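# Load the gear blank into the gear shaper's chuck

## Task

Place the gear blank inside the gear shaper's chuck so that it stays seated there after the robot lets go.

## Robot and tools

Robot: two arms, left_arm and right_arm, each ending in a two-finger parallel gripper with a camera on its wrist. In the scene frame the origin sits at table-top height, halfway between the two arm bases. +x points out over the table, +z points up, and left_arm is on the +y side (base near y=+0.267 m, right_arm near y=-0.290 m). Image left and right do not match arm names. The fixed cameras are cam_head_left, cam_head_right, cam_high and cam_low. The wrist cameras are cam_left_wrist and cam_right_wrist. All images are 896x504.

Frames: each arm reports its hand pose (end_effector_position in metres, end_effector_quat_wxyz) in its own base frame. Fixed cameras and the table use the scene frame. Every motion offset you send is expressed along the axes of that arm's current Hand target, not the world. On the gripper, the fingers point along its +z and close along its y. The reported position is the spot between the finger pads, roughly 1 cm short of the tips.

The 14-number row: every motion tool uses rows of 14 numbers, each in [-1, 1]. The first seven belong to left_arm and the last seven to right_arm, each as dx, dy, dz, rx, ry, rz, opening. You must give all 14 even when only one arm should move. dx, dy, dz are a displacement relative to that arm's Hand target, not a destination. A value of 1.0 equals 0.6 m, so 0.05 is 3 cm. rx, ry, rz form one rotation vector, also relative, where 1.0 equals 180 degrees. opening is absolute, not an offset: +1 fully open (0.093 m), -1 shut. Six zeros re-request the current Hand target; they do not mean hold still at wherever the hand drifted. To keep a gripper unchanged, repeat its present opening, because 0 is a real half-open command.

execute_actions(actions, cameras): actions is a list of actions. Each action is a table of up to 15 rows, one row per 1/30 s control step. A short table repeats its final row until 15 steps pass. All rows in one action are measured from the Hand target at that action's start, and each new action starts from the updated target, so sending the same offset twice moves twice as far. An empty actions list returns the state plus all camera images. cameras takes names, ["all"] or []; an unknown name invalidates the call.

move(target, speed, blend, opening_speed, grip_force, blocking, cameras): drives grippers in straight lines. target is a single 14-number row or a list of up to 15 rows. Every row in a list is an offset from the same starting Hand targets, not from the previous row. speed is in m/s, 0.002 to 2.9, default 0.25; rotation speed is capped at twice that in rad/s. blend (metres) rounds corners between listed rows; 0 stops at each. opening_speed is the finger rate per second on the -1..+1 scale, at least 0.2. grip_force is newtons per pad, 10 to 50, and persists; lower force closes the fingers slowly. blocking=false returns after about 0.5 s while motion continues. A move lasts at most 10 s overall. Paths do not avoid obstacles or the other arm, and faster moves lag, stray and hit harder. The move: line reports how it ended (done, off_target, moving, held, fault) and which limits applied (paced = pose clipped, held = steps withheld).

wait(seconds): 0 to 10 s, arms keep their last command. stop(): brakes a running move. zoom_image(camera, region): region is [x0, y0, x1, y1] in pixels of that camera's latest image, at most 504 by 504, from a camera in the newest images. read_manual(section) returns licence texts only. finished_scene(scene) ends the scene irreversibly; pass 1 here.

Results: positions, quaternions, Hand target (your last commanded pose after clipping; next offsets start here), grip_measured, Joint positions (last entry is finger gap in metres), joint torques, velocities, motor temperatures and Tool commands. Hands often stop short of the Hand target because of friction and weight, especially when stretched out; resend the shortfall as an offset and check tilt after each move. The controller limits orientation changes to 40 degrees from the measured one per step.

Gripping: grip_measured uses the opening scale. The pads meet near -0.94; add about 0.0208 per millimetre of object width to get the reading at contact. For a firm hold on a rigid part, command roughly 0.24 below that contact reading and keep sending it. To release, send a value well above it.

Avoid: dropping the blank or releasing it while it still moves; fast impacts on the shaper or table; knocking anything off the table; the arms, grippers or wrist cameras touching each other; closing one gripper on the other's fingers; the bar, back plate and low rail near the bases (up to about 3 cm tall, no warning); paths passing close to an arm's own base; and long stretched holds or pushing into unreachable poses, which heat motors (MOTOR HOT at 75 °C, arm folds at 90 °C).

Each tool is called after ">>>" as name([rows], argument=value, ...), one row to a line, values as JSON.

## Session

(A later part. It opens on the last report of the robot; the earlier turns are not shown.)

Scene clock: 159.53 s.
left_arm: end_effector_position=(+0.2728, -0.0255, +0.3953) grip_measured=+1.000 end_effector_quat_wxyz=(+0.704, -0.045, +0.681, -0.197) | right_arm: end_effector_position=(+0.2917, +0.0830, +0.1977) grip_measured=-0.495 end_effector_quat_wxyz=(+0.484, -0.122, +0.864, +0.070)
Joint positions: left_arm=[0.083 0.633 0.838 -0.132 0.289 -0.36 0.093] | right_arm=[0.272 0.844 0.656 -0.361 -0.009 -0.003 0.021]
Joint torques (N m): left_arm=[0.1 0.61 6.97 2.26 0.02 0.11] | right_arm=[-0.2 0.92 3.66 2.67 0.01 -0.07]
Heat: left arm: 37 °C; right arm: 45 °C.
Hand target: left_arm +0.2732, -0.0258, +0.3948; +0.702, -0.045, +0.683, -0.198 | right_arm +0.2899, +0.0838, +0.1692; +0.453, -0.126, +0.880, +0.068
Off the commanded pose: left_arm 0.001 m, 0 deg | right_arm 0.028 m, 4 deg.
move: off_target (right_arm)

>>> move(target=[0,0,0,0,0,0,1,-0.0328,-0.0015,-0.0223,0,0,0,-0.6], speed=0.06, cameras=["cam_low","cam_right_wrist"])

>>> zoom_image(camera="cam_low", region=[510, 230, 590, 300])

Scene clock: 165.50 s.
left_arm: end_effector_position=(+0.2728, -0.0255, +0.3953) grip_measured=+1.000 end_effector_quat_wxyz=(+0.704, -0.045, +0.681, -0.197) | right_arm: end_effector_position=(+0.2918, +0.0833, +0.1993) grip_measured=-0.495 end_effector_quat_wxyz=(+0.472, -0.123, +0.870, +0.069)
Joint positions: left_arm=[0.083 0.633 0.838 -0.132 0.289 -0.36 0.093] | right_arm=[0.272 0.864 0.692 -0.404 -0.011 -0.003 0.021]
Joint torques (N m): left_arm=[0.16 0.53 6.97 2.24 0.03 0.1] | right_arm=[-0.72 0.01 8.58 2.17 -0.03 -0.1]
Heat: left arm: 37 °C; right arm: 45 °C.
Hand target: left_arm +0.2732, -0.0258, +0.3948; +0.702, -0.045, +0.683, -0.198 | right_arm +0.2907, +0.0830, +0.1931; +0.454, -0.126, +0.880, +0.068
Off the commanded pose: left_arm 0.001 m, 0 deg | right_arm 0.006 m, 2 deg.
move: done
camera_calibration:
cam_right_wrist: T_world_to_cam=[[0.268082, -0.963231, -0.0178357, 0.00577443], [-0.820669, -0.21863, -0.527923, 0.402219], [0.504613, 0.156164, -0.849105, 0.0945842], [0, 0, 0, 1]] pos_world=[0.280812, 0.0787283, 0.292755]
Images, in order (width x height): cam_low 896x504, cam_right_wrist 896x504.

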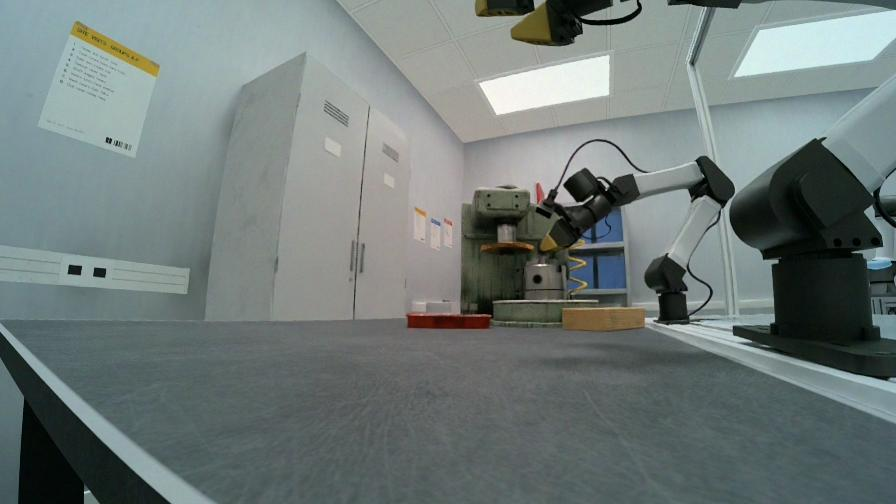

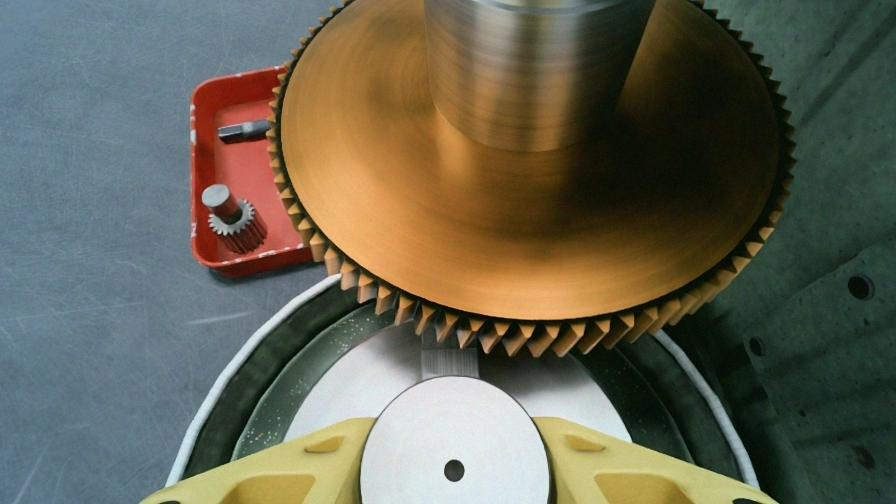

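Scaled by 6.300 from the camera's 896x504 image, which has a finer 1280x720 frame.

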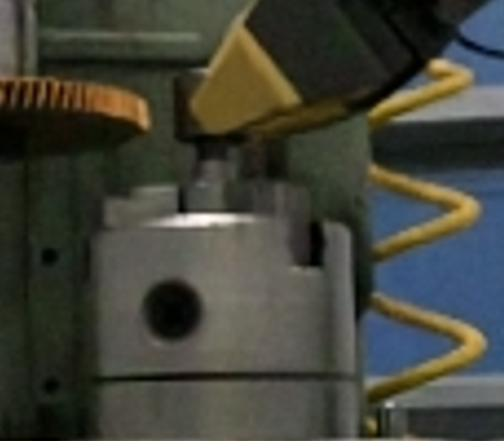

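>>> wait(seconds=0, cameras=["cam_head_left","cam_head_right","cam_low"])

>>> zoom_image(camera="cam_head_left", region=[540, 335, 590, 375])

>>> zoom_image(camera="cam_head_right", region=[525, 335, 575, 375])

>>> zoom_image(camera="cam_low", region=[525, 240, 565, 270])

Scene clock: 172.17 s.
left_arm: end_effector_position=(+0.2728, -0.0255, +0.3953) grip_measured=+1.000 end_effector_quat_wxyz=(+0.704, -0.045, +0.681, -0.197) | right_arm: end_effector_position=(+0.2918, +0.0833, +0.1993) grip_measured=-0.495 end_effector_quat_wxyz=(+0.472, -0.123, +0.870, +0.069)
Joint positions: left_arm=[0.083 0.633 0.838 -0.132 0.289 -0.36 0.093] | right_arm=[0.272 0.864 0.692 -0.404 -0.011 -0.003 0.021]
Joint torques (N m): left_arm=[0.06 0.53 6.93 2.25 0.01 0.1] | right_arm=[-0.77 0.09 8.49 2.15 -0.04 -0.11]
Heat: left arm: 38 °C; right arm: 44 °C.
Hand target: left_arm +0.2732, -0.0258, +0.3948; +0.702, -0.045, +0.683, -0.198 | right_arm +0.2907, +0.0830, +0.1931; +0.454, -0.126, +0.880, +0.068
Tool commands: left_gripper/opening=+1.0 right_gripper/opening=-0.6
Off the commanded pose: left_arm 0.001 m, 0 deg | right_arm 0.006 m, 2 deg.
Images, in order (width x height): cam_head_left 896x504, cam_head_right 896x504, cam_low 896x504.

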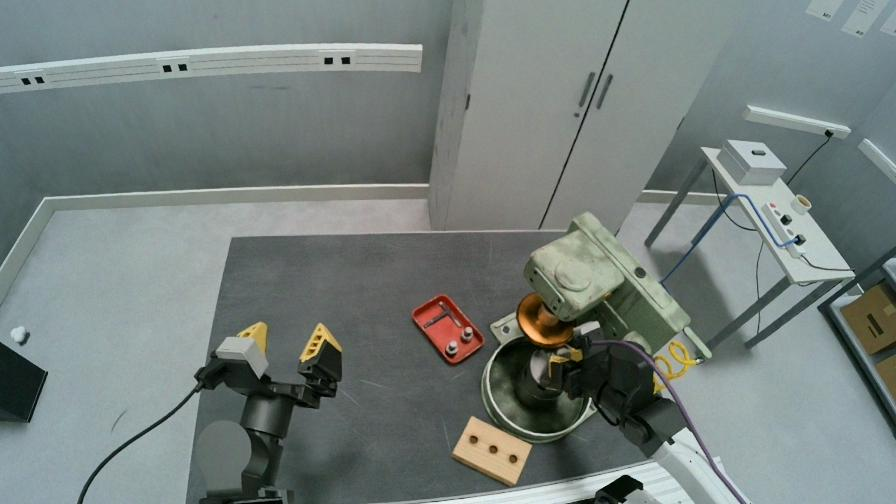

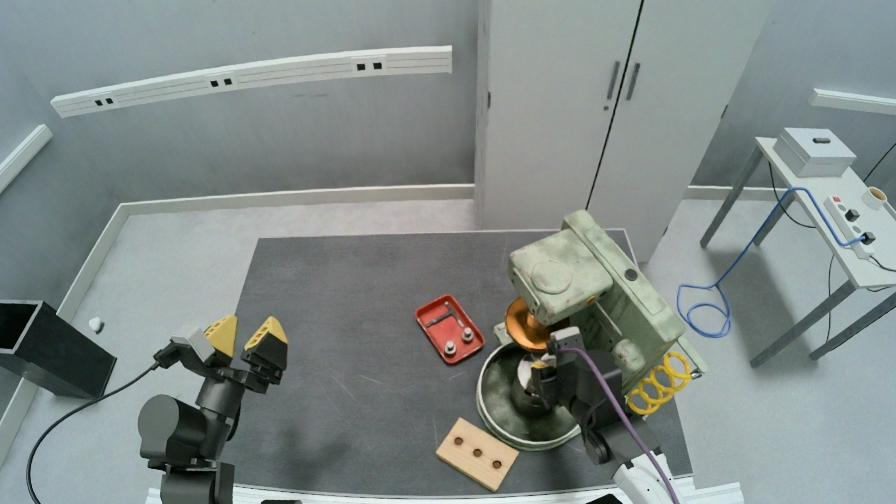

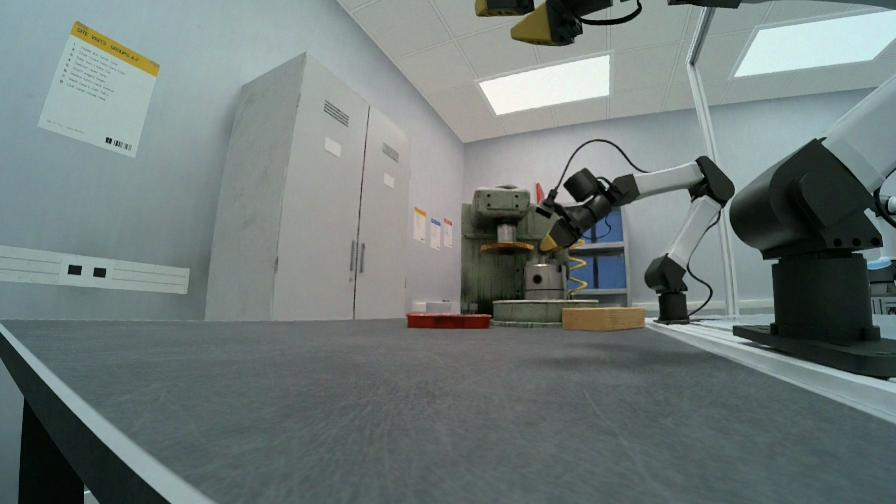

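Scaled by 10.080 from the camera's 896x504 image, which has a finer 1280x720 frame.

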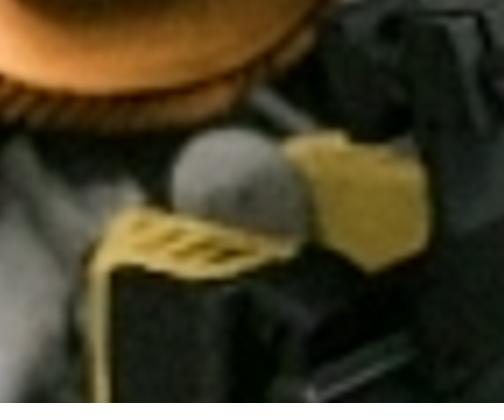

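Scaled by 10.080 from the camera's 896x504 image, which has a finer 1280x720 frame.

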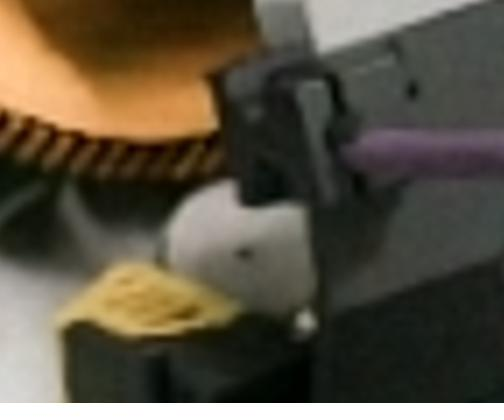

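Scaled by 12.600 from the camera's 896x504 image, which has a finer 1280x720 frame.

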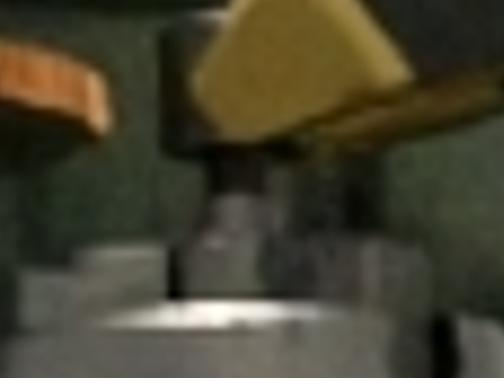

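>>> move([
  [0,0,0,0,0,0,1,0.0180,0.0008,0.0110,0,0,0,-0.6],
  [0,0,0,0,0,0,1,0.0270,0.0008,0.0170,0,0,0,-0.6],
], speed=0.05)

Scene clock: 184.97 s.
left_arm: end_effector_position=(+0.2728, -0.0255, +0.3953) grip_measured=+1.000 end_effector_quat_wxyz=(+0.704, -0.045, +0.681, -0.197) | right_arm: end_effector_position=(+0.2920, +0.0834, +0.1969) grip_measured=-0.495 end_effector_quat_wxyz=(+0.478, -0.123, +0.867, +0.069)
Joint positions: left_arm=[0.083 0.633 0.838 -0.132 0.289 -0.36 0.093] | right_arm=[0.272 0.855 0.668 -0.375 -0.011 -0.004 0.021]
Joint torques (N m): left_arm=[0.1 0.55 6.98 2.24 0.01 0.11] | right_arm=[-0.42 0.06 4.19 2.59 0.02 -0.06]
Heat: left arm: 38 °C; right arm: 43 °C.
Hand target: left_arm +0.2732, -0.0258, +0.3948; +0.702, -0.045, +0.683, -0.198 | right_arm +0.2895, +0.0832, +0.1738; +0.453, -0.126, +0.880, +0.068
Off the commanded pose: left_arm 0.001 m, 0 deg | right_arm 0.023 m, 3 deg.
move: off_target (right_arm)

>>> move([
  [0,0,0,0,0,0,1,-0.0248,-0.001,-0.016,0,0.008,0,-0.6],
  [0,0,0,0,0,0,1,0.0037,-0.0012,0.0043,0,0.008,0,-0.6],
], speed=0.06)

Scene clock: 191.40 s.
left_arm: end_effector_position=(+0.2728, -0.0255, +0.3953) grip_measured=+1.000 end_effector_quat_wxyz=(+0.704, -0.045, +0.681, -0.197) | right_arm: end_effector_position=(+0.2924, +0.0836, +0.1959) grip_measured=-0.495 end_effector_quat_wxyz=(+0.470, -0.124, +0.871, +0.068)
Joint positions: left_arm=[0.083 0.633 0.838 -0.132 0.289 -0.36 0.093] | right_arm=[0.272 0.869 0.683 -0.395 -0.011 -0.005 0.021]
Joint torques (N m): left_arm=[0.06 0.58 6.99 2.24 0.03 0.11] | right_arm=[-0.85 0.4 4.01 2.61 -0.01 -0.1]
Heat: left arm: 38 °C; right arm: 44 °C.
Hand target: left_arm +0.2732, -0.0258, +0.3948; +0.702, -0.045, +0.683, -0.198 | right_arm +0.2905, +0.0828, +0.1706; +0.442, -0.127, +0.885, +0.066
Off the commanded pose: left_arm 0.001 m, 0 deg | right_arm 0.025 m, 4 deg.
move: off_target (right_arm)

>>> move(target=[0,0,0,0,0,0,1,0.0082,0.0002,0.0058,0,0,0,-0.6], speed=0.05)

Scene clock: 194.03 s.
left_arm: end_effector_position=(+0.2728, -0.0255, +0.3953) grip_measured=+1.000 end_effector_quat_wxyz=(+0.704, -0.045, +0.681, -0.197) | right_arm: end_effector_position=(+0.2922, +0.0835, +0.1956) grip_measured=-0.495 end_effector_quat_wxyz=(+0.477, -0.124, +0.867, +0.069)
Joint positions: left_arm=[0.083 0.633 0.838 -0.132 0.289 -0.36 0.093] | right_arm=[0.272 0.858 0.666 -0.374 -0.011 -0.006 0.021]
Joint torques (N m): left_arm=[0.06 0.55 6.94 2.25 0.01 0.11] | right_arm=[-0.72 1.06 3.34 2.6 0.02 -0.08]
Heat: left arm: 38 °C; right arm: 44 °C.
Hand target: left_arm +0.2732, -0.0258, +0.3948; +0.702, -0.045, +0.683, -0.198 | right_arm +0.2903, +0.0829, +0.1647; +0.442, -0.127, +0.885, +0.066
Off the commanded pose: left_arm 0.001 m, 0 deg | right_arm 0.031 m, 4 deg.
move: off_target (right_arm)

>>> move([
  [0,0,0,0,0,0,1,-0.037,-0.0023,-0.0237,0,0,-0.012,-0.6],
  [0,0,0,0,0,0,1,-0.0077,-0.0025,-0.0017,0,0,-0.012,-0.6],
], speed=0.06)

Scene clock: 203.77 s.
left_arm: end_effector_position=(+0.2728, -0.0255, +0.3953) grip_measured=+1.000 end_effector_quat_wxyz=(+0.704, -0.045, +0.681, -0.197) | right_arm: end_effector_position=(+0.2927, +0.0840, +0.1909) grip_measured=-0.495 end_effector_quat_wxyz=(+0.465, -0.137, +0.872, +0.064)
Joint positions: left_arm=[0.083 0.633 0.838 -0.132 0.289 -0.36 0.093] | right_arm=[0.269 0.878 0.676 -0.391 -0.019 -0.033 0.021]
Joint torques (N m): left_arm=[0.05 0.58 6.9 2.24 0.03 0.11] | right_arm=[-1.28 0.4 4.21 2.72 -0.02 -0.22]
Heat: left arm: 38 °C; right arm: 46 °C.
Hand target: left_arm +0.2732, -0.0258, +0.3948; +0.702, -0.045, +0.683, -0.198 | right_arm +0.2926, +0.0820, +0.1690; +0.444, -0.143, +0.883, +0.058
Off the commanded pose: left_arm 0.001 m, 0 deg | right_arm 0.022 m, 3 deg.
move: off_target (right_arm)

>>> move(target=[0,0,0,0,0,0,1,0.0100,0.0002,0.0070,0,0,0,-0.6], speed=0.05)

Scene clock: 206.23 s.
left_arm: end_effector_position=(+0.2728, -0.0255, +0.3953) grip_measured=+1.000 end_effector_quat_wxyz=(+0.704, -0.045, +0.681, -0.197) | right_arm: end_effector_position=(+0.2925, +0.0841, +0.1902) grip_measured=-0.495 end_effector_quat_wxyz=(+0.473, -0.137, +0.868, +0.065)
Joint positions: left_arm=[0.083 0.633 0.838 -0.132 0.289 -0.36 0.093] | right_arm=[0.269 0.866 0.656 -0.366 -0.02 -0.033 0.021]
Joint torques (N m): left_arm=[0.05 0.55 6.87 2.24 0.02 0.1] | right_arm=[-1.32 1.02 3.62 2.71 -0.02 -0.23]
Heat: left arm: 38 °C; right arm: 46 °C.
Hand target: left_arm +0.2732, -0.0258, +0.3948; +0.702, -0.045, +0.683, -0.198 | right_arm +0.2924, +0.0818, +0.1615; +0.444, -0.143, +0.883, +0.058
Off the commanded pose: left_arm 0.001 m, 0 deg | right_arm 0.029 m, 4 deg.
move: off_target (right_arm)

>>> move([
  [0,0,0,0,0,0,1,-0.0347,-0.001,-0.026,0,0.003,0,-0.6],
  [0,0,0,0,0,0,1,-0.0010,0,-0.0008,0,0.003,0,-0.6],
], speed=0.06)

Scene clock: 212.07 s.
left_arm: end_effector_position=(+0.2728, -0.0255, +0.3953) grip_measured=+1.000 end_effector_quat_wxyz=(+0.704, -0.045, +0.681, -0.197) | right_arm: end_effector_position=(+0.2925, +0.0846, +0.1888) grip_measured=-0.495 end_effector_quat_wxyz=(+0.466, -0.139, +0.871, +0.065)
Joint positions: left_arm=[0.083 0.633 0.838 -0.132 0.289 -0.36 0.093] | right_arm=[0.269 0.876 0.665 -0.38 -0.022 -0.035 0.021]
Joint torques (N m): left_arm=[0.06 0.55 6.91 2.25 0.03 0.11] | right_arm=[-1.21 0.84 3.74 2.68 0.04 -0.2]
Heat: left arm: 38 °C; right arm: 46 °C.
Hand target: left_arm +0.2732, -0.0258, +0.3948; +0.702, -0.045, +0.683, -0.198 | right_arm +0.2924, +0.0819, +0.1624; +0.439, -0.144, +0.885, +0.057
Off the commanded pose: left_arm 0.001 m, 0 deg | right_arm 0.027 m, 4 deg.
move: off_target (right_arm)

>>> move([
  [0,0,0,0,0,0,1,-0.0347,-0.003,-0.026,0,0.002,0,-0.6],
  [0,0,0,0,0,0,1,0.0020,-0.002,0.0010,0,0.002,0,-0.6],
  [0,0,0,0,0,0,1,-0.0330,-0.003,-0.024,0,0.002,0,-0.6],
  [0,0,0,0,0,0,1,0.0030,-0.002,0.0020,0,0.002,0,-0.6],
], speed=0.08, cameras=["cam_low","cam_right_wrist"])

>>> zoom_image(camera="cam_low", region=[525, 240, 565, 270])

Scene clock: 221.60 s.
left_arm: end_effector_position=(+0.2728, -0.0255, +0.3953) grip_measured=+1.000 end_effector_quat_wxyz=(+0.704, -0.045, +0.681, -0.197) | right_arm: end_effector_position=(+0.2931, +0.0835, +0.1803) grip_measured=-0.495 end_effector_quat_wxyz=(+0.456, -0.141, +0.877, +0.062)
Joint positions: left_arm=[0.083 0.633 0.838 -0.132 0.289 -0.36 0.093] | right_arm=[0.263 0.894 0.657 -0.379 -0.027 -0.042 0.021]
Joint torques (N m): left_arm=[0.05 0.57 6.91 2.25 0.02 0.11] | right_arm=[-1.35 0.02 4.27 2.71 0.02 -0.2]
Heat: left arm: 38 °C; right arm: 46 °C.
Hand target: left_arm +0.2732, -0.0258, +0.3948; +0.702, -0.045, +0.683, -0.198 | right_arm +0.2926, +0.0806, +0.1601; +0.436, -0.144, +0.886, +0.057
Off the commanded pose: left_arm 0.001 m, 0 deg | right_arm 0.020 m, 3 deg.
move: off_target (right_arm)
camera_calibration:
cam_right_wrist: T_world_to_cam=[[0.292834, -0.956148, 0.00539368, -0.00681088], [-0.830071, -0.257013, -0.494901, 0.393308], [0.474585, 0.140447, -0.868933, 0.0915076], [0, 0, 0, 1]] pos_world=[0.28504, 0.0817212, 0.274199]
Images, in order (width x height): cam_low 896x504, cam_right_wrist 896x504.

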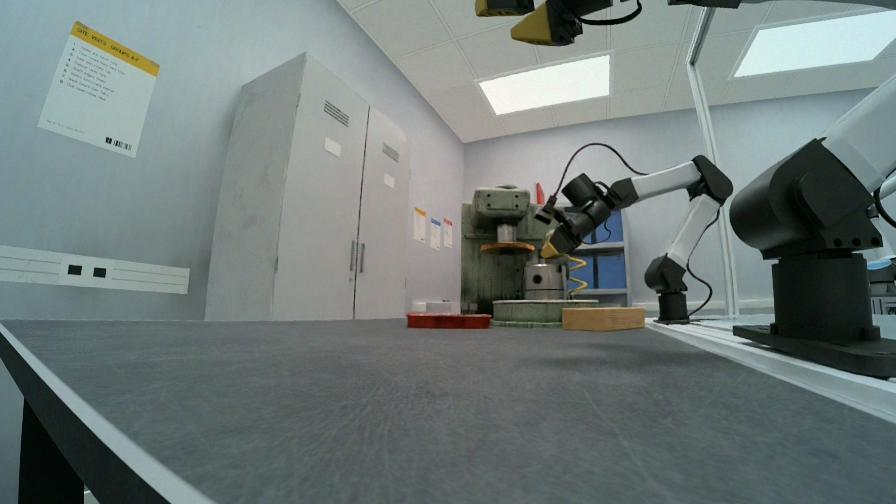

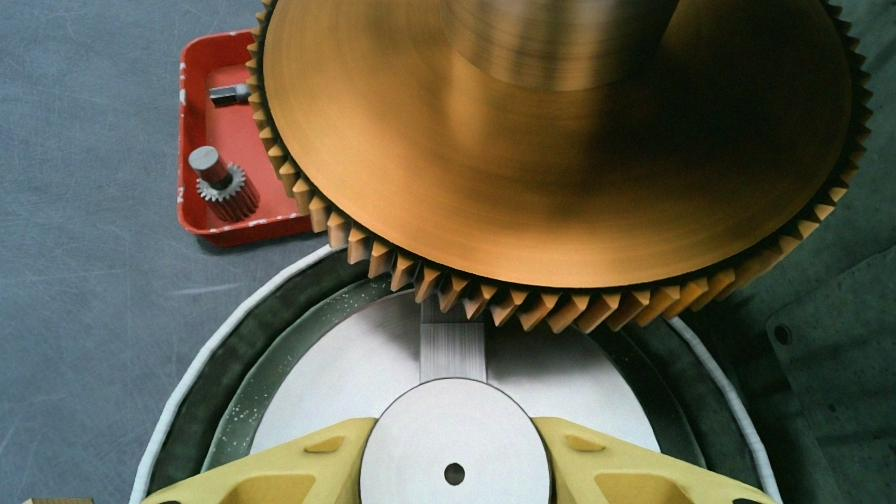

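Scaled by 12.600 from the camera's 896x504 image, which has a finer 1280x720 frame.

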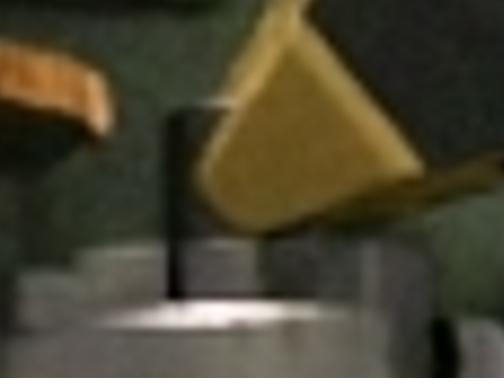

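>>> move([
  [0,0,0,0,0,0,1,-0.0403,0.0012,-0.024,0,-0.023,0,-0.6],
  [0,0,0,0,0,0,1,-0.0403,0.0012,-0.024,0,-0.023,0,0.1],
  [0,0,0,0,0,0,1,-0.0527,0.0007,-0.1028,0,-0.023,0,0.1],
  [0,0,0,0,0,0,1,-0.0532,0.0015,-0.294,0,-0.023,0,0.1],
], speed=[0.08,0.05,0.1,0.2], opening_speed=0.5, blend=[0,0,0.02,0], cameras=["cam_right_wrist","cam_low"])

>>> zoom_image(camera="cam_right_wrist", region=[340, 200, 560, 430])

>>> zoom_image(camera="cam_low", region=[510, 230, 590, 300])

Scene clock: 238.70 s.
left_arm: end_effector_position=(+0.2728, -0.0255, +0.3953) grip_measured=+1.000 end_effector_quat_wxyz=(+0.704, -0.045, +0.681, -0.197) | right_arm: end_effector_position=(+0.1805, +0.0488, +0.2888) grip_measured=+0.099 end_effector_quat_wxyz=(+0.469, -0.140, +0.870, +0.061)
Joint positions: left_arm=[0.083 0.633 0.838 -0.132 0.289 -0.36 0.093] | right_arm=[0.193 0.566 1.055 -1.077 -0.079 -0.083 0.05]
Joint torques (N m): left_arm=[0.09 0.55 6.97 2.24 0.01 0.11] | right_arm=[-1.2 1.66 7.9 2.36 -0.01 -0.16]
Heat: left arm: 38 °C; right arm: 46 °C.
Hand target: left_arm +0.2732, -0.0258, +0.3948; +0.702, -0.045, +0.683, -0.198 | right_arm +0.1771, +0.0482, +0.2935; +0.468, -0.142, +0.870, +0.062
Off the commanded pose: left_arm 0.001 m, 0 deg | right_arm 0.006 m, 0 deg.
move: done
camera_calibration:
cam_right_wrist: T_world_to_cam=[[0.289155, -0.957213, 0.0114822, -0.00864997], [-0.816251, -0.252804, -0.519446, 0.348959], [0.500124, 0.140828, -0.854426, 0.235153], [0, 0, 0, 1]] pos_world=[0.169734, 0.0468222, 0.382286]
Images, in order (width x height): cam_low 896x504, cam_right_wrist 896x504.

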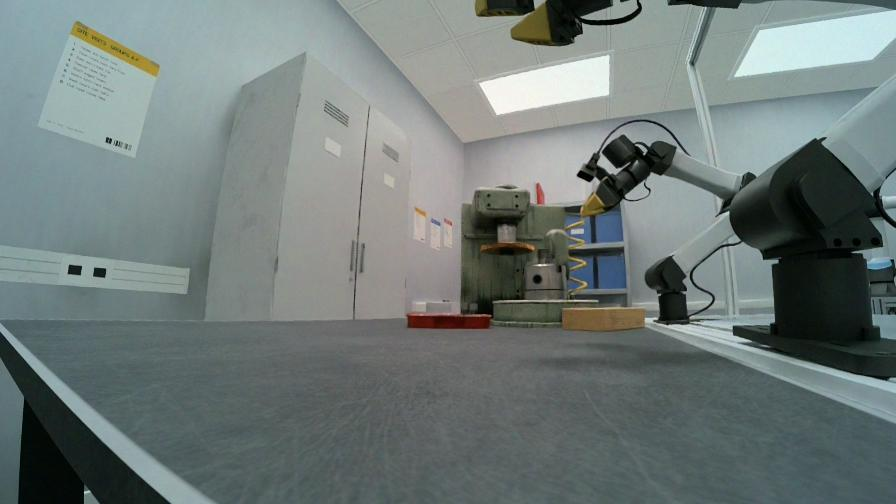

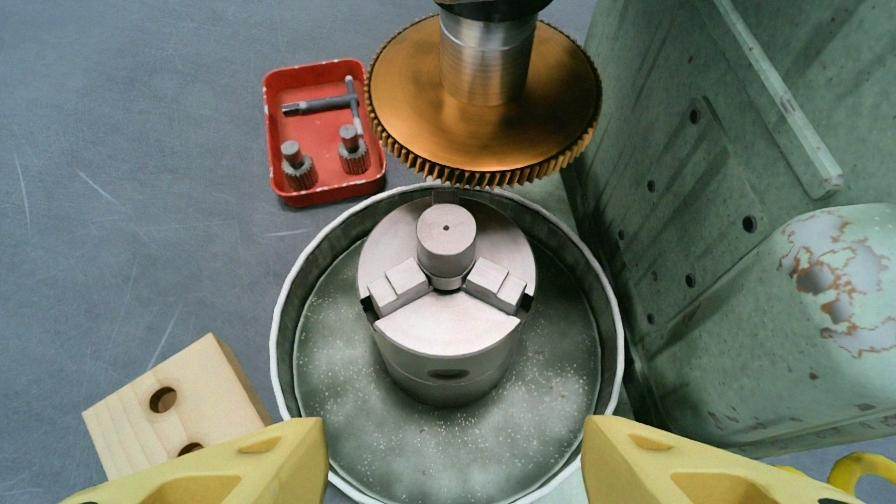

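Scaled by 2.191 from the camera's 896x504 image, which has a finer 1280x720 frame.

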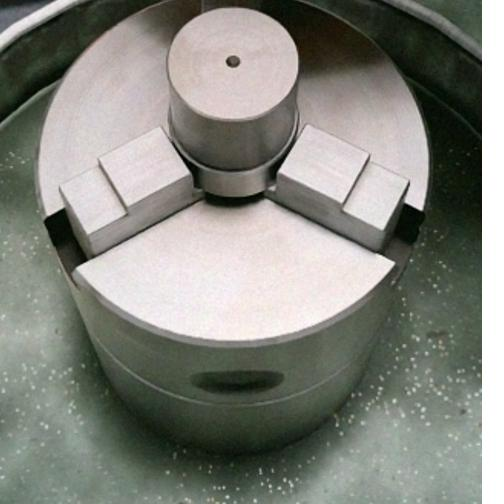

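Scaled by 6.300 from the camera's 896x504 image, which has a finer 1280x720 frame.

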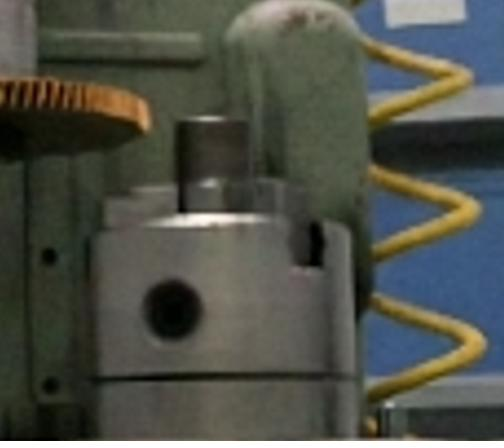

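Seated on the collar and upright.

>>> finished_scene(scene=2)

The scene is finished: the task was done.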